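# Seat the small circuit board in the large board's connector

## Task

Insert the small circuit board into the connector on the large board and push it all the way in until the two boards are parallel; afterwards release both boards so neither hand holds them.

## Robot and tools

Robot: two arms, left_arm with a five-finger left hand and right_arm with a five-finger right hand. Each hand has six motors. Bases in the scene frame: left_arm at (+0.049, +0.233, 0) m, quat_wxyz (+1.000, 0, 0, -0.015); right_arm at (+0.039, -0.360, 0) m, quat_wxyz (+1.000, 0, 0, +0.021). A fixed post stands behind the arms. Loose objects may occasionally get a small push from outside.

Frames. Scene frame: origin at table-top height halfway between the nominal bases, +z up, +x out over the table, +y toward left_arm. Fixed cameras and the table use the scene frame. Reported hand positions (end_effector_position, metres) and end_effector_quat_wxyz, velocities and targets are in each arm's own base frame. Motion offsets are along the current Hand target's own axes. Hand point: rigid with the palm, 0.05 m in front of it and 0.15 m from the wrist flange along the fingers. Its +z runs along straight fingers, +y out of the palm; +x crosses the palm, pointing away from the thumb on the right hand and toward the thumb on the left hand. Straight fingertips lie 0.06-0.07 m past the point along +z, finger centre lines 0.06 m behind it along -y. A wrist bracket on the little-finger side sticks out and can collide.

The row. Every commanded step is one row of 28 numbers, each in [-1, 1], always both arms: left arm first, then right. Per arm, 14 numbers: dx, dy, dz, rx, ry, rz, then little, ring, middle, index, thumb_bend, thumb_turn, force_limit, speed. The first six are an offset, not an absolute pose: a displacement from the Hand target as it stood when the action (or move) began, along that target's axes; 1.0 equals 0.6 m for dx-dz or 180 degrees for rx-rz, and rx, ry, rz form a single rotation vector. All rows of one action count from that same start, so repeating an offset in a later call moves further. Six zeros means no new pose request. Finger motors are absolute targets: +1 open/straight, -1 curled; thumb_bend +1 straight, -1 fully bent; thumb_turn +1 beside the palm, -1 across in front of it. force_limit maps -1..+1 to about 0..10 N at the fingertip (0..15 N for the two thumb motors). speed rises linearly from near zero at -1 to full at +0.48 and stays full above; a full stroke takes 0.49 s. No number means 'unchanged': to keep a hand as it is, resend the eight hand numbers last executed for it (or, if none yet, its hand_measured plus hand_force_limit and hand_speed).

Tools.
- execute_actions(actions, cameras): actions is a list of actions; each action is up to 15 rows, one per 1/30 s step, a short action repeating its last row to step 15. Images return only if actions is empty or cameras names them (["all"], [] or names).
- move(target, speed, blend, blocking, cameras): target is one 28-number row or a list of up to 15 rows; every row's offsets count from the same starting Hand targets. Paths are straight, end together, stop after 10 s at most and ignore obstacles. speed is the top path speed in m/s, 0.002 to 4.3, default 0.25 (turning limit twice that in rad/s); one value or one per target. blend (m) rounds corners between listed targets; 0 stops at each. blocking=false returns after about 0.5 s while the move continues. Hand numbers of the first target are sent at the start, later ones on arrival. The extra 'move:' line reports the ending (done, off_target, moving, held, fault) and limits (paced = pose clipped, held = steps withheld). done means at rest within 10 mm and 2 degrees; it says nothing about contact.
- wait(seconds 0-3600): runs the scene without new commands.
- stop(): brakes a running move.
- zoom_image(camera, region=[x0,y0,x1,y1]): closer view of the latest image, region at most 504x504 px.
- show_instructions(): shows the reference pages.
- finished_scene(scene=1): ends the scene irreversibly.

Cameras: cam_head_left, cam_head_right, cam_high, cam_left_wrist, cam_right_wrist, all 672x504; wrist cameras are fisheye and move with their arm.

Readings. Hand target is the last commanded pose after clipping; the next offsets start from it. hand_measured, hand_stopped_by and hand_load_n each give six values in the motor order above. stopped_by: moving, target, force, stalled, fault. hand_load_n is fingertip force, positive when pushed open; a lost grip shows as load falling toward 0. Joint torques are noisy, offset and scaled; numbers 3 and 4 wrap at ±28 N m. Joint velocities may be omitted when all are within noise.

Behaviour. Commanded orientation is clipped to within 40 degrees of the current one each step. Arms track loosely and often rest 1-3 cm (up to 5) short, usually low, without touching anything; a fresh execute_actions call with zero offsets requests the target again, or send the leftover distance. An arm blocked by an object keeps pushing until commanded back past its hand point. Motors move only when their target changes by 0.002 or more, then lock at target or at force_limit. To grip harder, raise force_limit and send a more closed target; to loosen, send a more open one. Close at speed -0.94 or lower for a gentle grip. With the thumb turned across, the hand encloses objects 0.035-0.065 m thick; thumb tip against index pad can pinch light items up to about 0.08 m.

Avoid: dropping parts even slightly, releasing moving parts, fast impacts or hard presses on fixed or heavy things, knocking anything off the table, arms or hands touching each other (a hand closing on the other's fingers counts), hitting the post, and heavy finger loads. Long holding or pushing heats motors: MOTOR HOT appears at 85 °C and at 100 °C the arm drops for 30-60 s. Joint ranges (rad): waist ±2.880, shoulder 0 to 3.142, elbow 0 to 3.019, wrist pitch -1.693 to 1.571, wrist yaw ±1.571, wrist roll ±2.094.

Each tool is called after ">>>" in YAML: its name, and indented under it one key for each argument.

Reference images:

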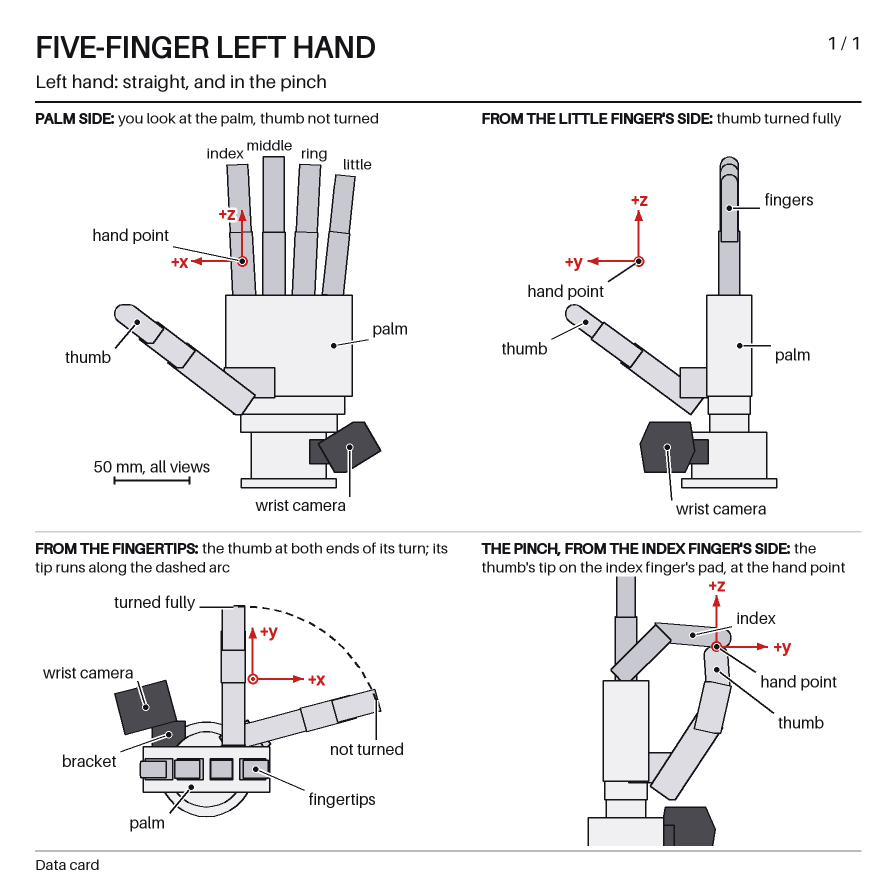

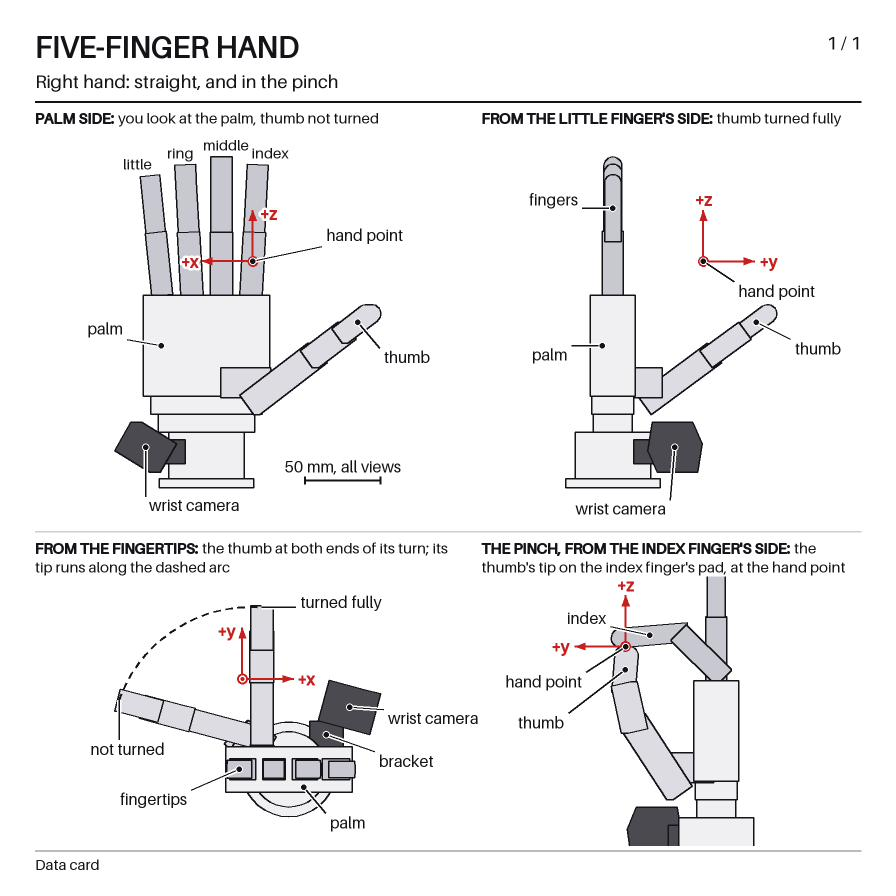

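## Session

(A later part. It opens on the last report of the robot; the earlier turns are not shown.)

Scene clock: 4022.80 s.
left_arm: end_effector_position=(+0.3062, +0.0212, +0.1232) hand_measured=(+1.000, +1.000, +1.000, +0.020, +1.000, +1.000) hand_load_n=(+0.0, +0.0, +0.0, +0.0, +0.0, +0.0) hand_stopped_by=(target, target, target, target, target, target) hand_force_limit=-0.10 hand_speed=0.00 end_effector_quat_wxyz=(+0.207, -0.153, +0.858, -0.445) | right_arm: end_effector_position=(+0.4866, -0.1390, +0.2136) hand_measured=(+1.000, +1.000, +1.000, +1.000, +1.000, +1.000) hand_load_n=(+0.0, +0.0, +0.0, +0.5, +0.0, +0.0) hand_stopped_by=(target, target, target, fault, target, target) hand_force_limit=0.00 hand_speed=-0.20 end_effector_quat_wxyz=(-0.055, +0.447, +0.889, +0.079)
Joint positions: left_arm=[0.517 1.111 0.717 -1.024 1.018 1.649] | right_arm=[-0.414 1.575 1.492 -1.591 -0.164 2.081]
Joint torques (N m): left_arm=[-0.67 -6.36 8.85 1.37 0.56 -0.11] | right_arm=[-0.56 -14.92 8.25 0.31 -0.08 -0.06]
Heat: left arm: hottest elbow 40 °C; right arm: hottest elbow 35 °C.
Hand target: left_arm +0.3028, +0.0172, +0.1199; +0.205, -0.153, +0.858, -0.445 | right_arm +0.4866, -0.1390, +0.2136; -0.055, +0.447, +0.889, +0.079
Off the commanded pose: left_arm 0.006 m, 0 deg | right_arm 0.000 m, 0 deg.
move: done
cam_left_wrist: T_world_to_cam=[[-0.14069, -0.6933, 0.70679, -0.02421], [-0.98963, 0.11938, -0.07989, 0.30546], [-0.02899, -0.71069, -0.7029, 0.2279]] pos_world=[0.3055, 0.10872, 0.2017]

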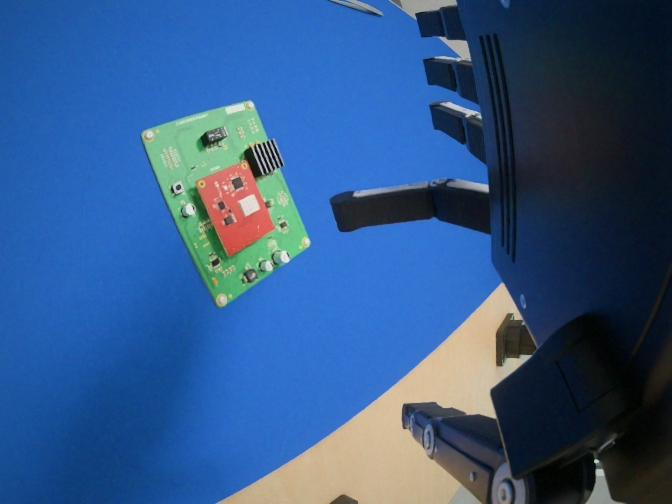

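>>> move:
  target: [0.0284,0.1014,0.0672,0,0,0,1,1,1,0.02,1,1,-0.1,0.0,0,0,0,0,0,0,1,1,1,1,1,1,0,-0.2]
  speed: 0.12
  cameras: ["cam_left_wrist"]

>>> zoom_image:
  camera: "cam_left_wrist"
  region: [210, 110, 390, 290]

Scene clock: 4029.10 s.
left_arm: end_effector_position=(+0.3072, +0.0200, +0.0533) hand_measured=(+1.000, +1.000, +1.000, +0.020, +1.000, +1.000) hand_load_n=(-0.5, +0.0, +0.0, +0.0, +0.0, -0.5) hand_stopped_by=(target, target, target, target, target, target) hand_force_limit=-0.10 hand_speed=0.00 end_effector_quat_wxyz=(+0.216, -0.148, +0.858, -0.442) | right_arm: end_effector_position=(+0.4866, -0.1390, +0.2136) hand_measured=(+1.000, +1.000, +1.000, +1.000, +1.000, +1.000) hand_load_n=(+0.0, +0.0, +0.0, +0.0, +0.0, +0.0) hand_stopped_by=(target, target, target, fault, target, target) hand_force_limit=0.00 hand_speed=-0.20 end_effector_quat_wxyz=(-0.055, +0.447, +0.889, +0.079)
Joint positions: left_arm=[0.512 1.216 0.583 -0.753 1.017 1.638] | right_arm=[-0.414 1.575 1.492 -1.591 -0.164 2.081]
Joint torques (N m): left_arm=[-0.5 -4.07 7.6 1.2 0.56 -0.09] | right_arm=[-0.62 -14.92 8.21 0.29 -0.1 -0.05]
Heat: left arm: hottest elbow 40 °C; right arm: hottest elbow 35 °C.
Hand target: left_arm +0.3027, +0.0153, +0.0450; +0.205, -0.154, +0.858, -0.445 | right_arm +0.4866, -0.1390, +0.2136; -0.055, +0.447, +0.889, +0.079
Off the commanded pose: left_arm 0.011 m, 1 deg | right_arm 0.000 m, 0 deg.
move: off_target (left_arm)
cam_left_wrist: T_world_to_cam=[[-0.15394, -0.70093, 0.69642, 0.02924], [-0.98796, 0.12038, -0.09723, 0.30137], [-0.01569, -0.703, -0.71101, 0.17409]] pos_world=[0.30497, 0.1066, 0.13272]

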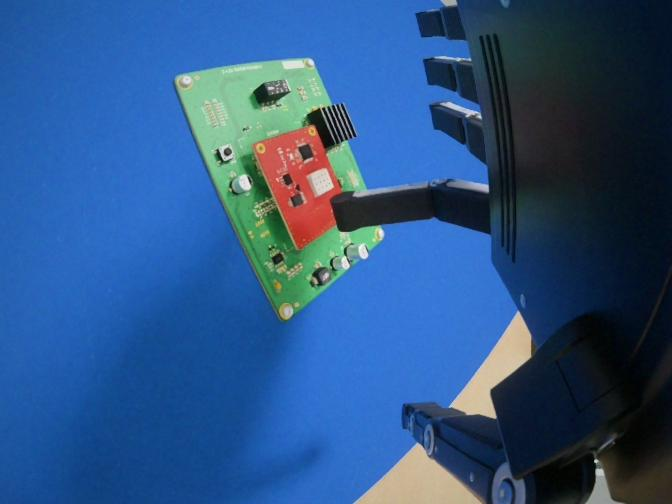

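Scaled by 2.800 from the camera's image (finer frame: 960x720).

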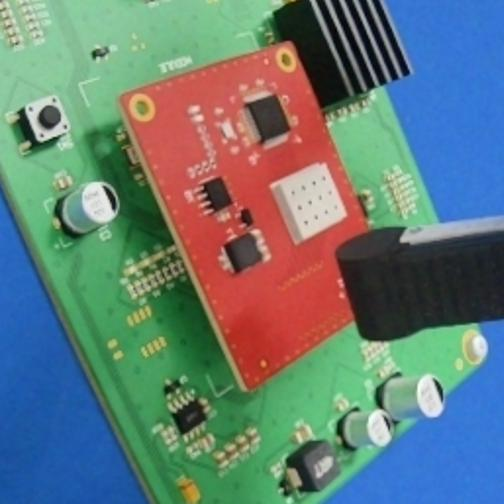

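>>> move:
  target: [0.0022,-0.0028,0.0035,0,0,0,1,1,1,0.02,1,1,-0.1,0.0,0,0,0,0,0,0,1,1,1,1,1,1,0,-0.2]
  speed: 0.1

Scene clock: 4034.00 s.
left_arm: end_effector_position=(+0.3072, +0.0169, +0.0517) hand_measured=(+1.000, +1.000, +1.000, +0.020, +1.000, +1.000) hand_load_n=(+0.0, +0.0, +0.0, +0.0, +0.0, +0.0) hand_stopped_by=(target, target, target, target, target, target) hand_force_limit=-0.10 hand_speed=0.00 end_effector_quat_wxyz=(+0.213, -0.149, +0.858, -0.443) | right_arm: end_effector_position=(+0.4866, -0.1390, +0.2136) hand_measured=(+1.000, +1.000, +1.000, +1.000, +1.000, +1.000) hand_load_n=(+0.0, +0.0, +0.0, +0.0, +0.0, +0.0) hand_stopped_by=(target, target, target, fault, target, target) hand_force_limit=0.00 hand_speed=-0.20 end_effector_quat_wxyz=(-0.055, +0.447, +0.889, +0.079)
Joint positions: left_arm=[0.502 1.216 0.577 -0.738 1.016 1.62] | right_arm=[-0.414 1.575 1.492 -1.591 -0.164 2.081]
Joint torques (N m): left_arm=[-0.67 -4.48 7.58 1.37 0.53 -0.11] | right_arm=[-0.67 -14.74 8.21 0.32 -0.09 -0.06]
Heat: left arm: hottest elbow 40 °C; right arm: hottest elbow 35 °C.
Hand target: left_arm +0.3027, +0.0124, +0.0450; +0.205, -0.154, +0.858, -0.445 | right_arm +0.4866, -0.1390, +0.2136; -0.055, +0.447, +0.889, +0.079
Off the commanded pose: left_arm 0.009 m, 1 deg | right_arm 0.000 m, 0 deg.
move: done

>>> move:
  target: [0.0081,0.031,0.0195,0,0,0,1,1,1,0.02,1,1,-0.1,0.0,0,0,0,0,0,0,1,1,1,1,1,1,0,-0.2]
  speed: 0.05

Scene clock: 4039.27 s.
left_arm: end_effector_position=(+0.3074, +0.0151, +0.0361) hand_measured=(+1.000, +1.000, +1.000, +0.020, +1.000, +1.000) hand_load_n=(+0.0, +0.0, +0.0, -3.0, +0.0, +0.0) hand_stopped_by=(target, target, target, target, target, target) hand_force_limit=-0.10 hand_speed=0.00 end_effector_quat_wxyz=(+0.213, -0.154, +0.855, -0.447) | right_arm: end_effector_position=(+0.4866, -0.1390, +0.2136) hand_measured=(+1.000, +1.000, +1.000, +1.000, +1.000, +1.000) hand_load_n=(+0.0, +0.0, +0.0, +0.0, +0.0, +0.0) hand_stopped_by=(target, target, target, fault, target, target) hand_force_limit=0.00 hand_speed=-0.20 end_effector_quat_wxyz=(-0.055, +0.447, +0.889, +0.079)
Joint positions: left_arm=[0.501 1.253 0.55 -0.665 1.023 1.602] | right_arm=[-0.414 1.575 1.492 -1.591 -0.164 2.081]
Joint torques (N m): left_arm=[-0.15 -2.67 6.98 1.7 0.3 0.1] | right_arm=[-0.73 -15.03 8.23 0.21 -0.1 -0.05]
Heat: left arm: hottest elbow 39 °C; right arm: hottest elbow 35 °C.
Hand target: left_arm +0.3027, +0.0123, +0.0225; +0.205, -0.154, +0.858, -0.445 | right_arm +0.4866, -0.1390, +0.2136; -0.055, +0.447, +0.889, +0.079
Off the commanded pose: left_arm 0.015 m, 1 deg | right_arm 0.000 m, 0 deg.
move: off_target (left_arm)

>>> move:
  target: [0.0029,0.011,0.0069,0,0,0,1,1,1,0.02,1,1,-0.1,0.0,0,0,0,0,0,0,1,1,1,1,1,1,0,-0.2]
  speed: 0.03
  cameras: ["cam_left_wrist"]

>>> zoom_image:
  camera: "cam_left_wrist"
  region: [210, 90, 410, 290]

Scene clock: 4045.00 s.
left_arm: end_effector_position=(+0.3099, +0.0148, +0.0345) hand_measured=(+1.000, +1.000, +1.000, +0.020, +1.000, +1.000) hand_load_n=(+0.0, +0.0, +0.0, -4.0, +0.0, -0.5) hand_stopped_by=(target, target, target, target, target, target) hand_force_limit=-0.10 hand_speed=0.00 end_effector_quat_wxyz=(+0.217, -0.153, +0.853, -0.450) | right_arm: end_effector_position=(+0.4866, -0.1390, +0.2136) hand_measured=(+1.000, +1.000, +1.000, +1.000, +1.000, +1.000) hand_load_n=(+0.0, +0.0, +0.0, +0.0, +0.0, +0.0) hand_stopped_by=(target, target, target, fault, target, target) hand_force_limit=0.00 hand_speed=-0.20 end_effector_quat_wxyz=(-0.055, +0.447, +0.889, +0.079)
Joint positions: left_arm=[0.501 1.261 0.546 -0.641 1.033 1.594] | right_arm=[-0.414 1.575 1.492 -1.591 -0.164 2.081]
Joint torques (N m): left_arm=[0.09 -2.49 6.27 1.94 0.01 0.16] | right_arm=[-0.44 -15.15 8.21 0.29 -0.08 -0.07]
Heat: left arm: hottest elbow 39 °C; right arm: hottest elbow 35 °C.
Hand target: left_arm +0.3027, +0.0124, +0.0145; +0.205, -0.154, +0.858, -0.445 | right_arm +0.4866, -0.1390, +0.2136; -0.055, +0.447, +0.889, +0.079
Off the commanded pose: left_arm 0.021 m, 2 deg | right_arm 0.000 m, 0 deg.
move: off_target (left_arm)
cam_left_wrist: T_world_to_cam=[[-0.14984, -0.68781, 0.71025, 0.0372], [-0.98869, 0.10943, -0.10261, 0.30341], [-0.00715, -0.71759, -0.69643, 0.15418]] pos_world=[0.30665, 0.10303, 0.11208]

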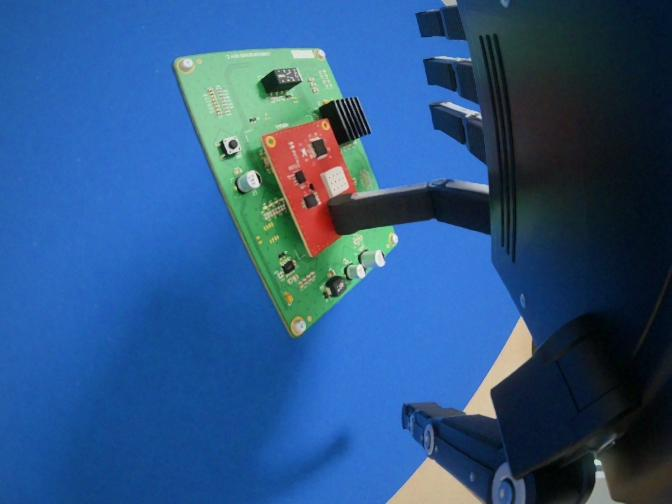

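Scaled by 2.520 from the camera's image (finer frame: 960x720).

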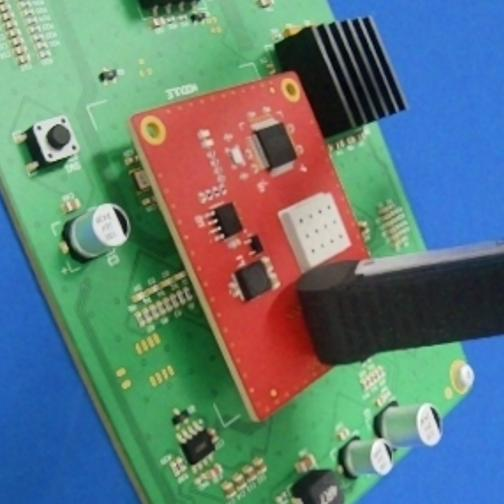

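>>> zoom_image:
  camera: "cam_left_wrist"
  region: [240, 105, 340, 205]

>>> zoom_image:
  camera: "cam_left_wrist"
  region: [265, 180, 365, 280]

Scaled by 5.040 from the camera's image (finer frame: 960x720).

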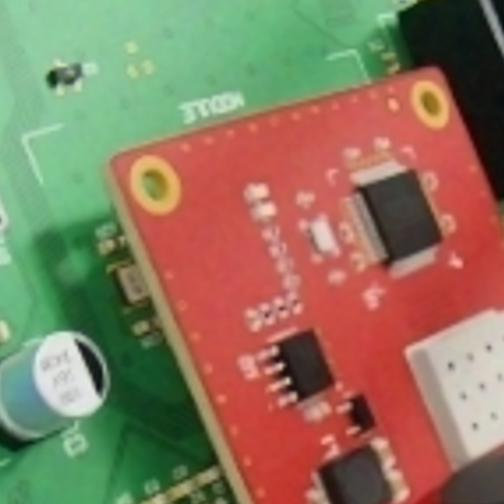

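Scaled by 5.040 from the camera's image (finer frame: 960x720).

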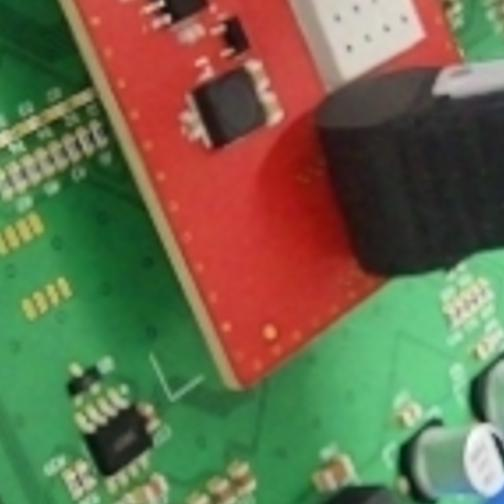

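>>> move:
  target: [-0.0344,-0.0736,-0.0449,-0.0009,-0.0168,0.027,1,1,1,0.02,1,1,-0.1,0.0,0,0,0,0,0,0,1,1,1,1,1,1,0,-0.2]
  speed: 0.1
  cameras: ["cam_left_wrist"]

>>> zoom_image:
  camera: "cam_left_wrist"
  region: [225, 125, 325, 225]

>>> zoom_image:
  camera: "cam_left_wrist"
  region: [245, 190, 345, 290]

Scene clock: 4072.17 s.
left_arm: end_effector_position=(+0.3061, +0.0144, +0.0627) hand_measured=(+1.000, +1.000, +1.000, +0.020, +1.000, +1.000) hand_load_n=(+0.0, +0.0, +0.0, +0.0, +0.0, -0.5) hand_stopped_by=(target, target, target, target, target, target) hand_force_limit=-0.10 hand_speed=0.00 end_effector_quat_wxyz=(+0.242, -0.137, +0.857, -0.433) | right_arm: end_effector_position=(+0.4866, -0.1390, +0.2136) hand_measured=(+1.000, +1.000, +1.000, +1.000, +1.000, +1.000) hand_load_n=(+0.0, +0.0, +0.0, +0.0, +0.0, -0.5) hand_stopped_by=(target, target, target, fault, target, target) hand_force_limit=0.00 hand_speed=-0.20 end_effector_quat_wxyz=(-0.055, +0.447, +0.889, +0.079)
Joint positions: left_arm=[0.496 1.135 0.546 -0.701 1.014 1.593] | right_arm=[-0.414 1.575 1.492 -1.591 -0.164 2.081]
Joint torques (N m): left_arm=[-0.21 -4.84 10.74 0.65 0.51 -0.03] | right_arm=[-0.5 -14.74 8.27 0.29 -0.09 -0.02]
Heat: left arm: hottest elbow 38 °C; right arm: hottest elbow 34 °C.
Hand target: left_arm +0.3111, +0.0158, +0.0695; +0.246, -0.129, +0.859, -0.430 | right_arm +0.4866, -0.1390, +0.2136; -0.055, +0.447, +0.889, +0.079
Off the commanded pose: left_arm 0.009 m, 1 deg | right_arm 0.000 m, 0 deg.
move: done
cam_left_wrist: T_world_to_cam=[[-0.18315, -0.72021, 0.66914, 0.02966], [-0.9827, 0.11504, -0.14516, 0.30344], [0.02756, -0.68415, -0.72882, 0.16445]] pos_world=[0.29909, 0.09897, 0.14405]

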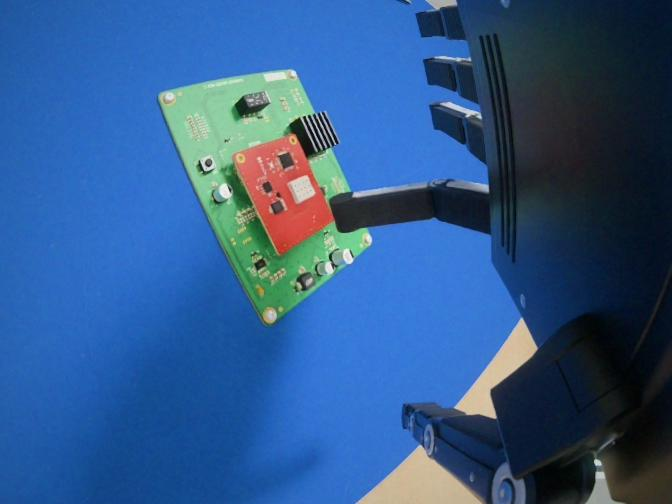

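Scaled by 5.040 from the camera's image (finer frame: 960x720).

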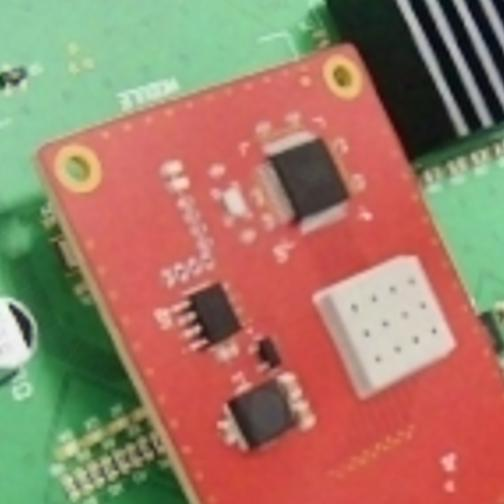

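Scaled by 5.040 from the camera's image (finer frame: 960x720).

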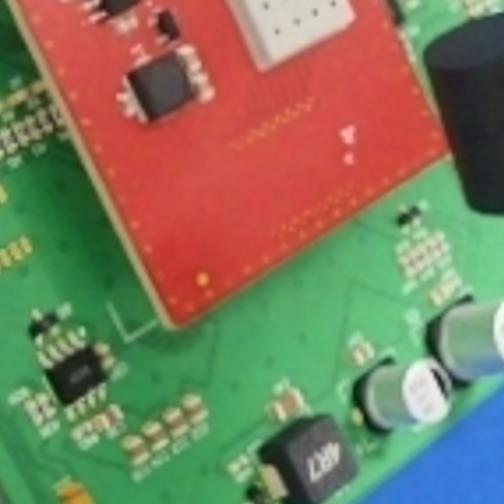

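>>> move:
  target:
    - [-0.018,0.0036,-0.0944,0.0009,0.0168,-0.027,1,1,1,0.02,1,1,-0.1,0.0,0,0,0,0,0,0,1,1,1,1,1,1,0,-0.2]
    - [0.0013,0.1549,-0.1088,0.0009,0.0168,-0.027,1,1,1,1,1,1,-0.1,0.0,0,0,0,0,0,0,1,1,1,1,1,1,0,-0.2]
  speed: 0.2
  blend: 0.02
  cameras: ["cam_left_wrist"]

>>> zoom_image:
  camera: "cam_left_wrist"
  region: [370, 90, 440, 165]

>>> zoom_image:
  camera: "cam_left_wrist"
  region: [390, 140, 470, 220]

Scene clock: 4111.80 s.
left_arm: end_effector_position=(+0.2635, +0.1026, +0.0258) hand_measured=(+1.000, +1.000, +1.000, +1.000, +1.000, +1.000) hand_load_n=(-0.5, +0.0, +0.0, +0.0, +0.0, +0.0) hand_stopped_by=(target, target, target, target, target, target) hand_force_limit=-0.10 hand_speed=0.00 end_effector_quat_wxyz=(+0.194, -0.193, +0.862, -0.427) | right_arm: end_effector_position=(+0.4866, -0.1390, +0.2136) hand_measured=(+1.000, +1.000, +1.000, +1.000, +1.000, +1.000) hand_load_n=(+0.0, +0.0, +0.0, +0.0, +0.0, +0.0) hand_stopped_by=(target, target, target, fault, target, target) hand_force_limit=0.00 hand_speed=-0.20 end_effector_quat_wxyz=(-0.055, +0.447, +0.889, +0.079)
Joint positions: left_arm=[0.811 1.407 0.676 -1.078 0.957 2.064] | right_arm=[-0.414 1.575 1.492 -1.591 -0.164 2.081]
Joint torques (N m): left_arm=[0.56 -5.42 10.35 0.49 0.58 0.09] | right_arm=[-0.21 -14.92 8.25 0.4 -0.1 -0.06]
Heat: left arm: hottest elbow 40 °C; right arm: hottest elbow 34 °C.
Hand target: left_arm +0.2746, +0.1150, +0.0279; +0.205, -0.154, +0.858, -0.445 | right_arm +0.4866, -0.1390, +0.2136; -0.055, +0.447, +0.889, +0.079
Off the commanded pose: left_arm 0.017 m, 5 deg | right_arm 0.000 m, 0 deg.
joint sent to its limit (left arm) — joint 6 (wrist roll), upper limit. The joint targets are off in orientation, not in position.
move: off_target (left_arm); target 2's new numbers were sent with left_arm's hand 0.025 m and 6 deg from that target
cam_left_wrist: T_world_to_cam=[[-0.05034, -0.70848, 0.70393, 0.07297], [-0.99829, 0.05665, -0.01437, 0.25273], [-0.02969, -0.70345, -0.71012, 0.21567]] pos_world=[0.26238, 0.1891, 0.10542]

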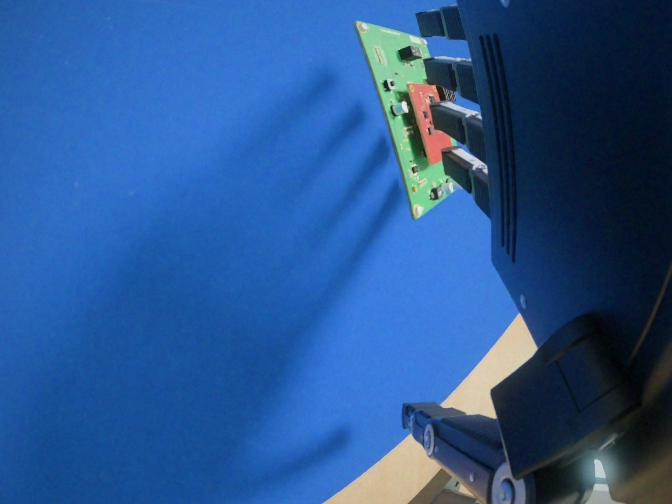

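Scaled by 6.720 from the camera's image (finer frame: 960x720).

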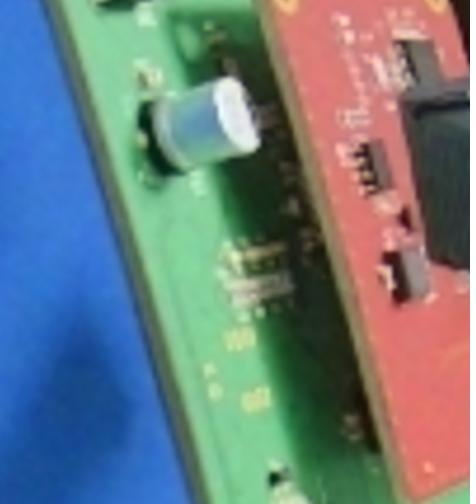

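Scaled by 6.300 from the camera's image (finer frame: 960x720).

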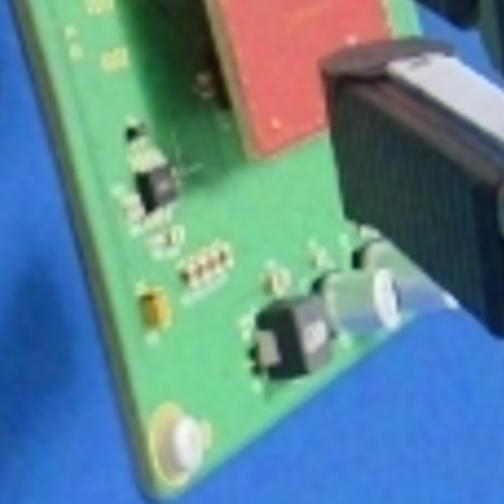

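>>> move:
  target:
    - [-0.0447,-0.1279,-0.0732,0,0,0,1,1,1,1,1,1,-0.1,0.0,0,0,0,0,0,0,1,1,1,1,1,1,0,-0.2]
    - [-0.0004,-0.2243,0.0615,0,0,0,1,1,1,0.02,1,1,-0.1,0.0,0,0,0,0,0,0,1,1,1,1,1,1,0,-0.2]
  speed: 0.2
  blend: 0.02

>>> move:
  target: [0.0305,0.1171,0.0736,0,0,0,1,1,1,0.02,1,1,-0.1,0.0,0,0,0,0,0,0,1,1,1,1,1,1,0,-0.2]
  speed: 0.1

Scene clock: 4158.13 s.
left_arm: end_effector_position=(+0.3071, +0.0182, +0.1231) hand_measured=(+1.000, +1.000, +1.000, +0.020, +1.000, +1.000) hand_load_n=(+0.0, +0.0, +0.0, +0.0, +0.0, +0.0) hand_stopped_by=(target, target, target, target, target, target) hand_force_limit=-0.10 hand_speed=0.00 end_effector_quat_wxyz=(+0.206, -0.153, +0.858, -0.445) | right_arm: end_effector_position=(+0.4866, -0.1390, +0.2136) hand_measured=(+1.000, +1.000, +1.000, +1.000, +1.000, +1.000) hand_load_n=(+0.0, +0.0, +0.0, +0.0, +0.0, +0.0) hand_stopped_by=(target, target, target, fault, target, target) hand_force_limit=0.00 hand_speed=-0.20 end_effector_quat_wxyz=(-0.055, +0.447, +0.889, +0.079)
Joint positions: left_arm=[0.506 1.105 0.713 -1.007 1.017 1.628] | right_arm=[-0.414 1.575 1.492 -1.591 -0.164 2.081]
Joint torques (N m): left_arm=[-0.21 -5.77 8.84 0.96 0.56 -0.08] | right_arm=[-0.56 -14.8 8.21 0.4 -0.11 -0.06]
Heat: left arm: hottest elbow 39 °C; right arm: hottest elbow 34 °C.
Hand target: left_arm +0.3037, +0.0143, +0.1198; +0.205, -0.154, +0.858, -0.445 | right_arm +0.4866, -0.1390, +0.2136; -0.055, +0.447, +0.889, +0.079
Off the commanded pose: left_arm 0.006 m, 0 deg | right_arm 0.000 m, 0 deg.
move: done

Scene clock: 4159.70 s.
left_arm: end_effector_position=(+0.3084, +0.0189, +0.0431) hand_measured=(+1.000, +1.000, +1.000, +0.020, +1.000, +1.000) hand_load_n=(+0.0, +0.0, +0.0, +0.0, +0.0, +0.0) hand_stopped_by=(target, target, target, target, target, target) hand_force_limit=-0.10 hand_speed=0.00 end_effector_quat_wxyz=(+0.215, -0.148, +0.858, -0.442) | right_arm: end_effector_position=(+0.4866, -0.1390, +0.2136) hand_measured=(+1.000, +1.000, +1.000, +1.000, +1.000, +1.000) hand_load_n=(+0.0, +0.0, +0.0, +0.0, +0.0, +0.0) hand_stopped_by=(target, target, target, fault, target, target) hand_force_limit=0.00 hand_speed=-0.20 end_effector_quat_wxyz=(-0.055, +0.447, +0.889, +0.079)
Joint positions: left_arm=[0.506 1.24 0.568 -0.706 1.017 1.628] | right_arm=[-0.414 1.575 1.492 -1.591 -0.164 2.081]
Joint torques (N m): left_arm=[-0.26 -4.66 7.39 1.21 0.52 -0.09] | right_arm=[-0.38 -14.74 8.13 0.32 -0.1 -0.04]
Heat: left arm: hottest elbow 39 °C; right arm: hottest elbow 34 °C.
Hand target: left_arm +0.3038, +0.0143, +0.0350; +0.205, -0.154, +0.858, -0.445 | right_arm +0.4866, -0.1390, +0.2136; -0.055, +0.447, +0.889, +0.079
Off the commanded pose: left_arm 0.011 m, 1 deg | right_arm 0.000 m, 0 deg.
move: off_target (left_arm)

>>> move:
  target:
    - [0.004,0.0152,0.0095,0,0,0,1,1,1,0.02,1,1,-0.1,0.0,0,0,0,0,0,0,1,1,1,1,1,1,0,-0.2]
    - [0.0119,0.0293,0.0157,0,0,0,1,1,1,0.02,1,1,-0.1,0.0,0,0,0,0,0,0,1,1,1,1,1,1,0,-0.2]
  speed: 0.04

Scene clock: 4170.13 s.
left_arm: end_effector_position=(+0.3099, +0.0171, +0.0347) hand_measured=(+1.000, +1.000, +1.000, +0.020, +1.000, +1.000) hand_load_n=(+0.0, +0.0, +0.0, -6.5, +0.0, -0.5) hand_stopped_by=(target, target, target, target, target, target) hand_force_limit=-0.10 hand_speed=0.00 end_effector_quat_wxyz=(+0.219, -0.148, +0.855, -0.447) | right_arm: end_effector_position=(+0.4866, -0.1390, +0.2136) hand_measured=(+1.000, +1.000, +1.000, +1.000, +1.000, +1.000) hand_load_n=(+0.0, +0.0, +0.0, +0.0, +0.0, +0.0) hand_stopped_by=(target, target, target, fault, target, target) hand_force_limit=0.00 hand_speed=-0.20 end_effector_quat_wxyz=(-0.055, +0.447, +0.889, +0.079)
Joint positions: left_arm=[0.506 1.261 0.55 -0.653 1.029 1.616] | right_arm=[-0.414 1.575 1.492 -1.591 -0.164 2.081]
Joint torques (N m): left_arm=[0.56 -2.37 5.93 1.88 0.15 0.13] | right_arm=[-0.56 -14.68 8.31 0.38 -0.1 -0.04]
Heat: left arm: hottest elbow 39 °C; right arm: hottest elbow 34 °C.
Hand target: left_arm +0.3007, +0.0143, +0.0140; +0.205, -0.154, +0.858, -0.445 | right_arm +0.4866, -0.1390, +0.2136; -0.055, +0.447, +0.889, +0.079
Off the commanded pose: left_arm 0.023 m, 2 deg | right_arm 0.000 m, 0 deg.
move: off_target (left_arm)

>>> move:
  target: [0.0079,0.0142,0.0062,0,0,0,1,1,1,0.02,1,1,-0.1,0.0,0,0,0,0,0,0,1,1,1,1,1,1,0,-0.2]
  speed: 0.04
  cameras: ["cam_left_wrist"]

>>> zoom_image:
  camera: "cam_left_wrist"
  region: [210, 90, 410, 290]

Scene clock: 4178.17 s.
left_arm: end_effector_position=(+0.3097, +0.0169, +0.0330) hand_measured=(+1.000, +1.000, +1.000, +0.020, +1.000, +1.000) hand_load_n=(+0.0, -0.5, +0.0, -8.5, +0.0, +0.0) hand_stopped_by=(target, target, target, target, target, target) hand_force_limit=-0.10 hand_speed=0.00 end_effector_quat_wxyz=(+0.224, -0.149, +0.851, -0.451) | right_arm: end_effector_position=(+0.4866, -0.1390, +0.2136) hand_measured=(+1.000, +1.000, +1.000, +1.000, +1.000, +1.000) hand_load_n=(+0.0, -0.5, +0.0, +0.0, +0.0, +0.0) hand_stopped_by=(target, target, target, fault, target, target) hand_force_limit=0.00 hand_speed=-0.20 end_effector_quat_wxyz=(-0.055, +0.447, +0.889, +0.079)
Joint positions: left_arm=[0.513 1.265 0.54 -0.635 1.043 1.616] | right_arm=[-0.414 1.575 1.492 -1.591 -0.164 2.081]
Joint torques (N m): left_arm=[0.38 -1.61 5.24 1.91 -0.32 0.23] | right_arm=[-0.44 -14.68 8.2 0.27 -0.1 -0.06]
Heat: left arm: hottest elbow 38 °C; right arm: hottest elbow 34 °C.
Hand target: left_arm +0.2977, +0.0143, +0.0039; +0.205, -0.154, +0.858, -0.445 | right_arm +0.4866, -0.1390, +0.2136; -0.055, +0.447, +0.889, +0.079
Off the commanded pose: left_arm 0.031 m, 3 deg | right_arm 0.000 m, 0 deg.
move: off_target (left_arm)
cam_left_wrist: T_world_to_cam=[[-0.16251, -0.68756, 0.70771, 0.04376], [-0.9867, 0.11066, -0.11906, 0.30269], [0.00355, -0.71765, -0.69639, 0.15137]] pos_world=[0.30523, 0.10523, 0.11048]

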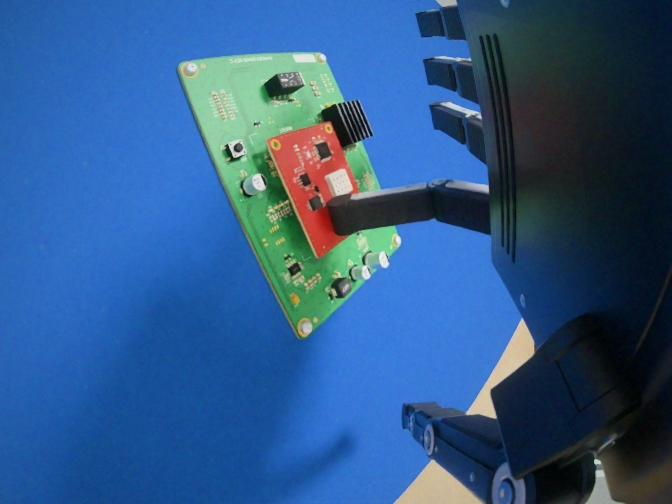

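Scaled by 2.520 from the camera's image (finer frame: 960x720).

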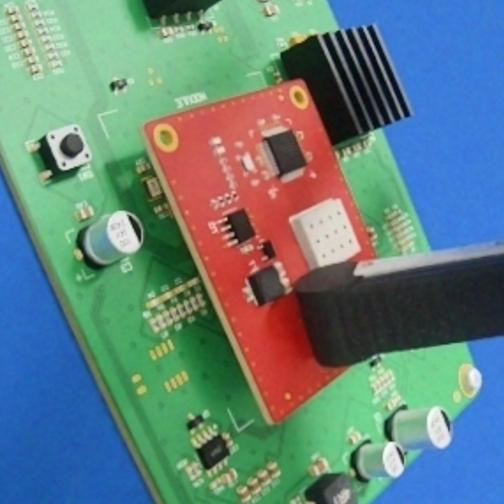

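>>> move:
  target: [0.0079,0.0142,0.0062,0,0,0,1,1,1,0.02,1,1,-0.1,0.0,0,0,0,0,0,0,1,1,1,1,1,1,0,-0.2]
  speed: 0.04
  cameras: ["cam_left_wrist"]

>>> zoom_image:
  camera: "cam_left_wrist"
  region: [210, 90, 410, 290]

Scene clock: 4198.73 s.
left_arm: end_effector_position=(+0.3090, +0.0170, +0.0313) hand_measured=(+1.000, +1.000, +1.000, +0.020, +1.000, +1.000) hand_load_n=(+0.0, +0.0, +0.0, -11.0, +0.0, +0.0) hand_stopped_by=(target, target, target, target, target, target) hand_force_limit=-0.10 hand_speed=0.00 end_effector_quat_wxyz=(+0.228, -0.151, +0.847, -0.456) | right_arm: end_effector_position=(+0.4866, -0.1390, +0.2136) hand_measured=(+1.000, +1.000, +1.000, +1.000, +1.000, +1.000) hand_load_n=(+0.0, +0.0, +0.0, +0.0, +0.0, +0.0) hand_stopped_by=(target, target, target, fault, target, target) hand_force_limit=0.00 hand_speed=-0.20 end_effector_quat_wxyz=(-0.055, +0.447, +0.889, +0.079)
Joint positions: left_arm=[0.522 1.27 0.531 -0.621 1.057 1.616] | right_arm=[-0.414 1.575 1.492 -1.591 -0.164 2.081]
Joint torques (N m): left_arm=[-0.15 0.56 4.25 2.15 -0.79 0.39] | right_arm=[-0.38 -14.74 8.25 0.32 -0.1 -0.05]
Heat: left arm: hottest elbow 37 °C; right arm: hottest elbow 34 °C.
Hand target: left_arm +0.2947, +0.0143, -0.0061; +0.205, -0.154, +0.858, -0.445 | right_arm +0.4866, -0.1390, +0.2136; -0.055, +0.447, +0.889, +0.079
Off the commanded pose: left_arm 0.040 m, 3 deg | right_arm 0.000 m, 0 deg.
move: off_target (left_arm)
cam_left_wrist: T_world_to_cam=[[-0.1635, -0.68035, 0.71442, 0.04483], [-0.98645, 0.10293, -0.12773, 0.30214], [0.01336, -0.72563, -0.68796, 0.1471]] pos_world=[0.30341, 0.10614, 0.10776]

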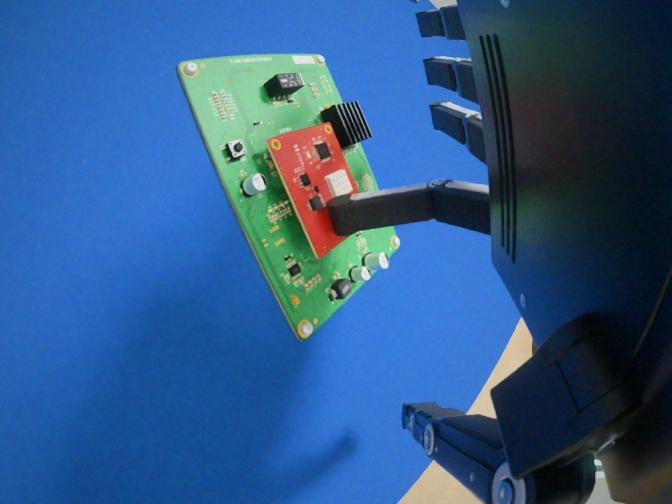

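Scaled by 2.520 from the camera's image (finer frame: 960x720).

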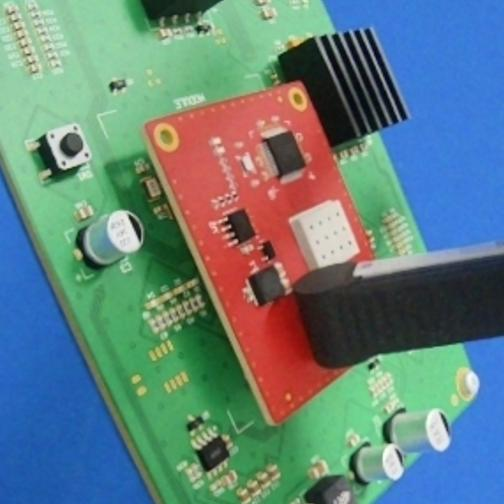

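>>> move:
  target:
    - [-0.0235,-0.0452,-0.0209,0,0,0,1,1,1,0.02,1,1,-0.1,0.0,0,0,0,0,0,0,1,1,1,1,1,1,0,-0.2]
    - [-0.0546,-0.0971,-0.0507,-0.0009,-0.0168,0.027,1,1,1,0.02,1,1,-0.1,0.0,0,0,0,0,0,0,1,1,1,1,1,1,0,-0.2]
  speed: 0.1
  blend: 0.01
  cameras: ["cam_left_wrist"]

>>> zoom_image:
  camera: "cam_left_wrist"
  region: [215, 115, 315, 215]

>>> zoom_image:
  camera: "cam_left_wrist"
  region: [245, 190, 345, 290]

Scene clock: 4209.63 s.
left_arm: end_effector_position=(+0.3047, +0.0148, +0.0548) hand_measured=(+1.000, +1.000, +1.000, +0.020, +1.000, +1.000) hand_load_n=(+0.0, +0.0, +0.0, +0.0, +0.0, -0.5) hand_stopped_by=(target, target, target, target, target, target) hand_force_limit=-0.10 hand_speed=0.00 end_effector_quat_wxyz=(+0.240, -0.134, +0.858, -0.433) | right_arm: end_effector_position=(+0.4866, -0.1390, +0.2136) hand_measured=(+1.000, +1.000, +1.000, +1.000, +1.000, +1.000) hand_load_n=(+0.0, +0.5, +0.0, +0.0, +0.0, +0.0) hand_stopped_by=(target, target, target, fault, target, target) hand_force_limit=0.00 hand_speed=-0.20 end_effector_quat_wxyz=(-0.055, +0.447, +0.889, +0.079)
Joint positions: left_arm=[0.5 1.154 0.536 -0.686 1.015 1.612] | right_arm=[-0.414 1.575 1.492 -1.591 -0.164 2.081]
Joint torques (N m): left_arm=[-0.15 -4.95 11.52 0.51 0.55 -0.13] | right_arm=[-0.62 -15.09 8.21 0.38 -0.1 -0.07]
Heat: left arm: hottest elbow 36 °C; right arm: hottest elbow 34 °C.
Hand target: left_arm +0.3131, +0.0178, +0.0651; +0.246, -0.129, +0.859, -0.430 | right_arm +0.4866, -0.1390, +0.2136; -0.055, +0.447, +0.889, +0.079
Off the commanded pose: left_arm 0.013 m, 1 deg | right_arm 0.000 m, 0 deg.
move: off_target (left_arm)
cam_left_wrist: T_world_to_cam=[[-0.18748, -0.72017, 0.66799, 0.03637], [-0.98199, 0.12133, -0.1448, 0.30052], [0.02323, -0.68311, -0.72995, 0.16034]] pos_world=[0.2982, 0.09926, 0.13626]

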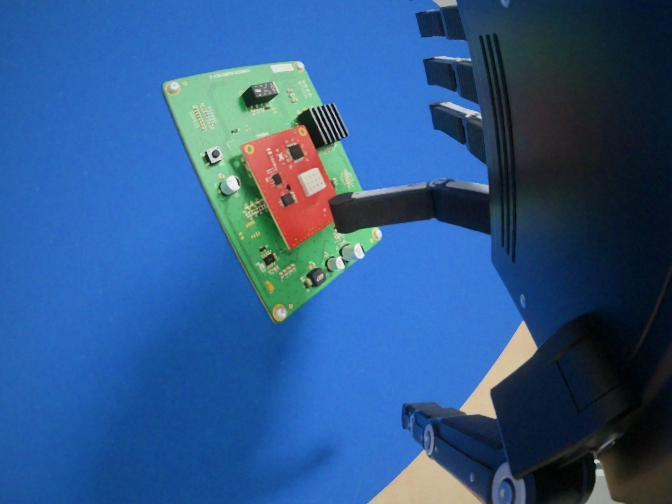

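Scaled by 5.040 from the camera's image (finer frame: 960x720).

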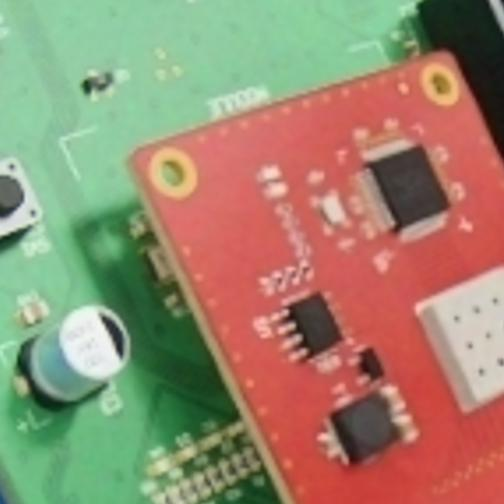

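Scaled by 5.040 from the camera's image (finer frame: 960x720).

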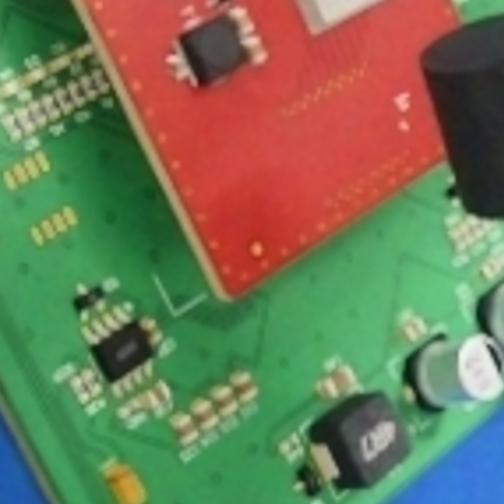

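>>> move:
  target:
    - [-0.0215,-0.0735,-0.0511,0,0,0,1,1,1,0.02,1,1,-0.1,0.0,0.25,0.145,0.025,0.049,-0.123,-0.258,1,1,1,1,1,1,0,-0.2]
    - [-0.0485,0.1056,-0.3497,-0.0694,-0.1787,-0.1134,1,1,1,0.02,1,1,-0.1,0.0,0.4905,0.2887,0.0493,0.0977,-0.2467,-0.5151,1,1,1,1,1,1,0,-0.2]
  speed: 0.22
  blend: 0.03
  cameras: ["cam_high","cam_head_right","cam_right_wrist"]

Scene clock: 4367.60 s.
left_arm: end_effector_position=(+0.2178, +0.1877, +0.1128) hand_measured=(+1.000, +1.000, +1.000, +0.020, +1.000, +1.000) hand_load_n=(+0.0, +0.0, +0.0, +0.0, +0.0, -0.5) hand_stopped_by=(target, target, target, target, target, target) hand_force_limit=-0.10 hand_speed=0.00 end_effector_quat_wxyz=(+0.362, -0.421, +0.761, -0.334) | right_arm: end_effector_position=(+0.4521, +0.1958, +0.2530) hand_measured=(+1.000, +1.000, +1.000, +1.000, +1.000, +1.000) hand_load_n=(+0.0, +0.0, +0.0, +0.0, +0.0, +0.0) hand_stopped_by=(target, target, target, fault, target, target) hand_force_limit=0.00 hand_speed=-0.20 end_effector_quat_wxyz=(+0.259, -0.322, +0.893, -0.181)
Joint positions: left_arm=[1.192 1.007 0.618 -0.955 1.015 1.626] | right_arm=[0.436 1.247 1.196 -1 0.396 1.208]
Joint torques (N m): left_arm=[0.97 -1.85 14.95 1.36 0.56 -0.06] | right_arm=[0.15 -10.46 8.66 2.11 0.4 -0.17]
Heat: left arm: hottest elbow 41 °C; right arm: hottest elbow 34 °C.
Hand target: left_arm +0.2251, +0.2100, +0.1301; +0.379, -0.416, +0.763, -0.320 | right_arm +0.4504, +0.1998, +0.2502; +0.261, -0.330, +0.889, -0.182
Off the commanded pose: left_arm 0.029 m, 3 deg | right_arm 0.005 m, 1 deg.
move: off_target (left_arm)
cam_right_wrist: T_world_to_cam=[[-0.60232, 0.56868, -0.5602, 0.30595], [0.2028, 0.78776, 0.58164, -0.3902], [0.77207, 0.23672, -0.58981, -0.13408]] pos_world=[0.36693, 0.16514, 0.31926]
Images, in order (width x height): cam_head_right 672x504, cam_high 672x504, cam_right_wrist 672x504.

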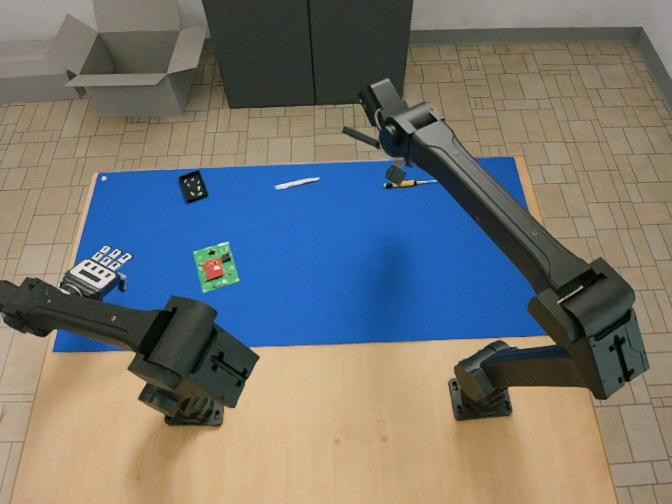

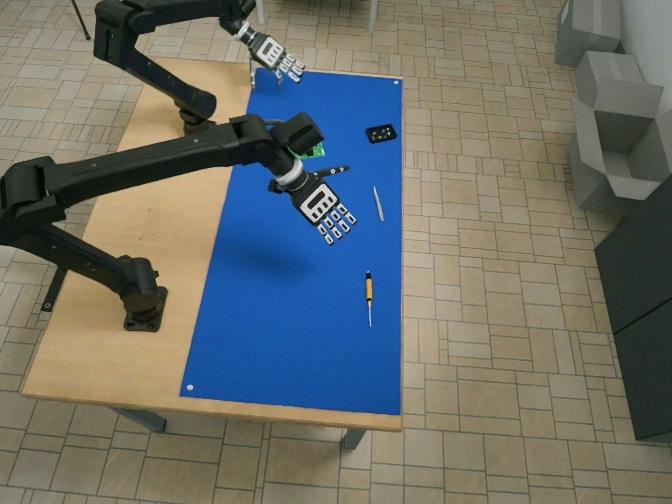

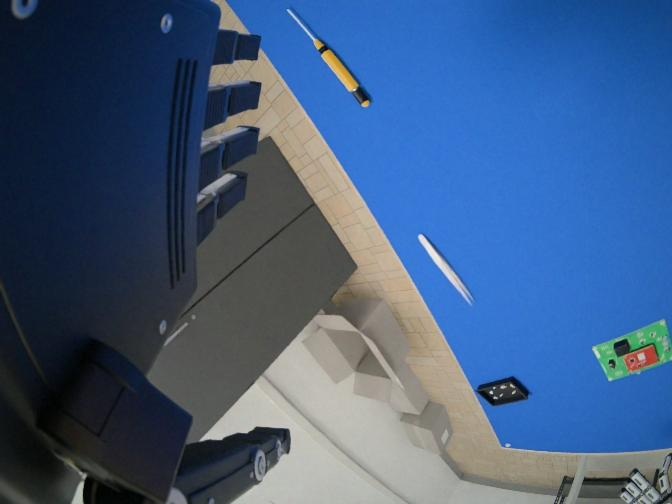

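>>> move:
  target:
    - [0,0,0,0,0,0,1,1,1,0.02,1,1,-0.1,0.0,-0.1495,0.5392,-0.0822,0.1647,-0.1806,-0.3295,1,1,1,1,1,1,0,-0.2]
    - [0,0,0,0,0,0,1,1,1,0.02,1,1,-0.1,0.0,-0.1527,0.659,0.0224,0.1647,-0.1806,-0.3295,1,1,1,1,1,1,0,-0.2]
  speed: 0.22
  blend: 0.02
  cameras: ["cam_high","cam_head_right","cam_right_wrist"]

Scene clock: 4404.20 s.
left_arm: end_effector_position=(+0.2178, +0.1876, +0.1128) hand_measured=(+1.000, +1.000, +1.000, +0.020, +1.000, +1.000) hand_load_n=(+0.0, +0.0, +0.0, +0.0, +0.5, +0.0) hand_stopped_by=(target, target, target, target, target, target) hand_force_limit=-0.10 hand_speed=0.00 end_effector_quat_wxyz=(+0.362, -0.421, +0.761, -0.334) | right_arm: end_effector_position=(+0.3225, +0.5266, +0.0638) hand_measured=(+1.000, +1.000, +1.000, +1.000, +1.000, +1.000) hand_load_n=(+0.0, +0.0, -0.5, +0.0, +0.0, -0.5) hand_stopped_by=(target, target, target, fault, target, target) hand_force_limit=0.00 hand_speed=-0.20 end_effector_quat_wxyz=(-0.421, +0.684, -0.441, +0.401)
Joint positions: left_arm=[1.192 1.007 0.618 -0.955 1.015 1.625] | right_arm=[1.227 1.758 1 0.201 0.912 0.27]
Joint torques (N m): left_arm=[0.5 -1.85 15.36 1.39 0.56 -0.04] | right_arm=[0.44 -15.85 9.59 2.66 0.51 -0.17]
Heat: left arm: hottest elbow 48 °C; right arm: hottest elbow 34 °C.
Hand target: left_arm +0.2251, +0.2100, +0.1301; +0.379, -0.416, +0.763, -0.320 | right_arm +0.3226, +0.5434, +0.0751; -0.436, +0.678, -0.438, +0.398
Off the commanded pose: left_arm 0.029 m, 3 deg | right_arm 0.020 m, 2 deg.
move: off_target (right_arm)
cam_right_wrist: T_world_to_cam=[[-0.1882, -0.44545, -0.8753, 0.35438], [-0.73355, 0.65636, -0.17631, -0.09495], [0.65305, 0.6089, -0.45029, -0.39043]] pos_world=[0.25202, 0.45791, 0.11764]
Images, in order (width x height): cam_head_right 672x504, cam_high 672x504, cam_right_wrist 672x504.

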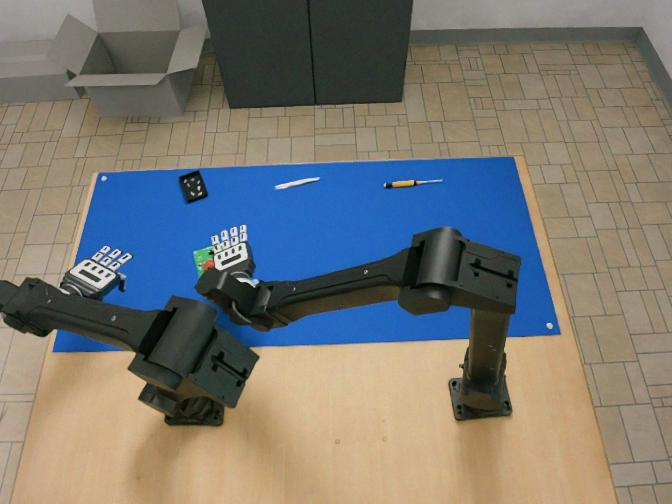

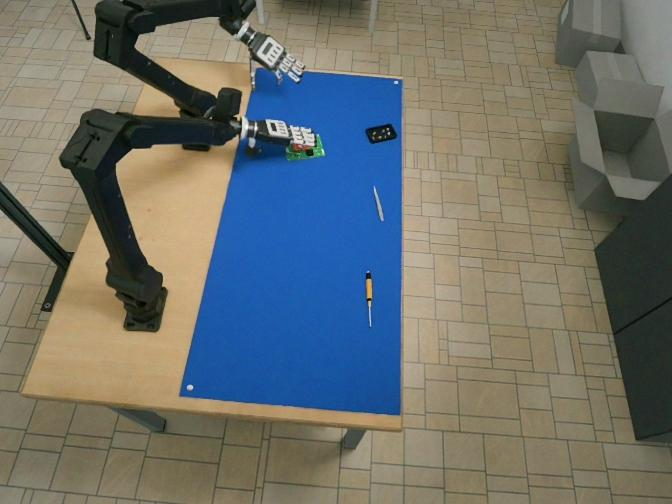

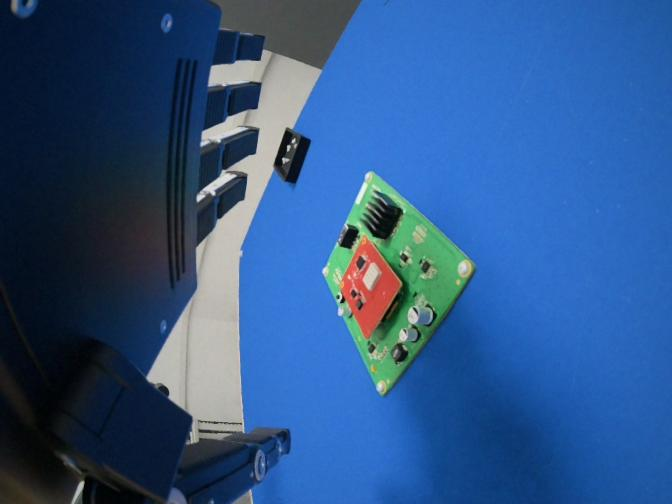

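Excellent view. Zoom.

>>> zoom_image:
  camera: "cam_right_wrist"
  region: [320, 220, 440, 350]

Scaled by 3.877 from the camera's image (finer frame: 960x720).

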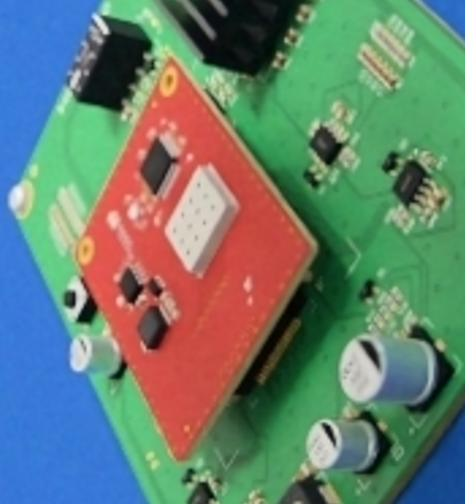

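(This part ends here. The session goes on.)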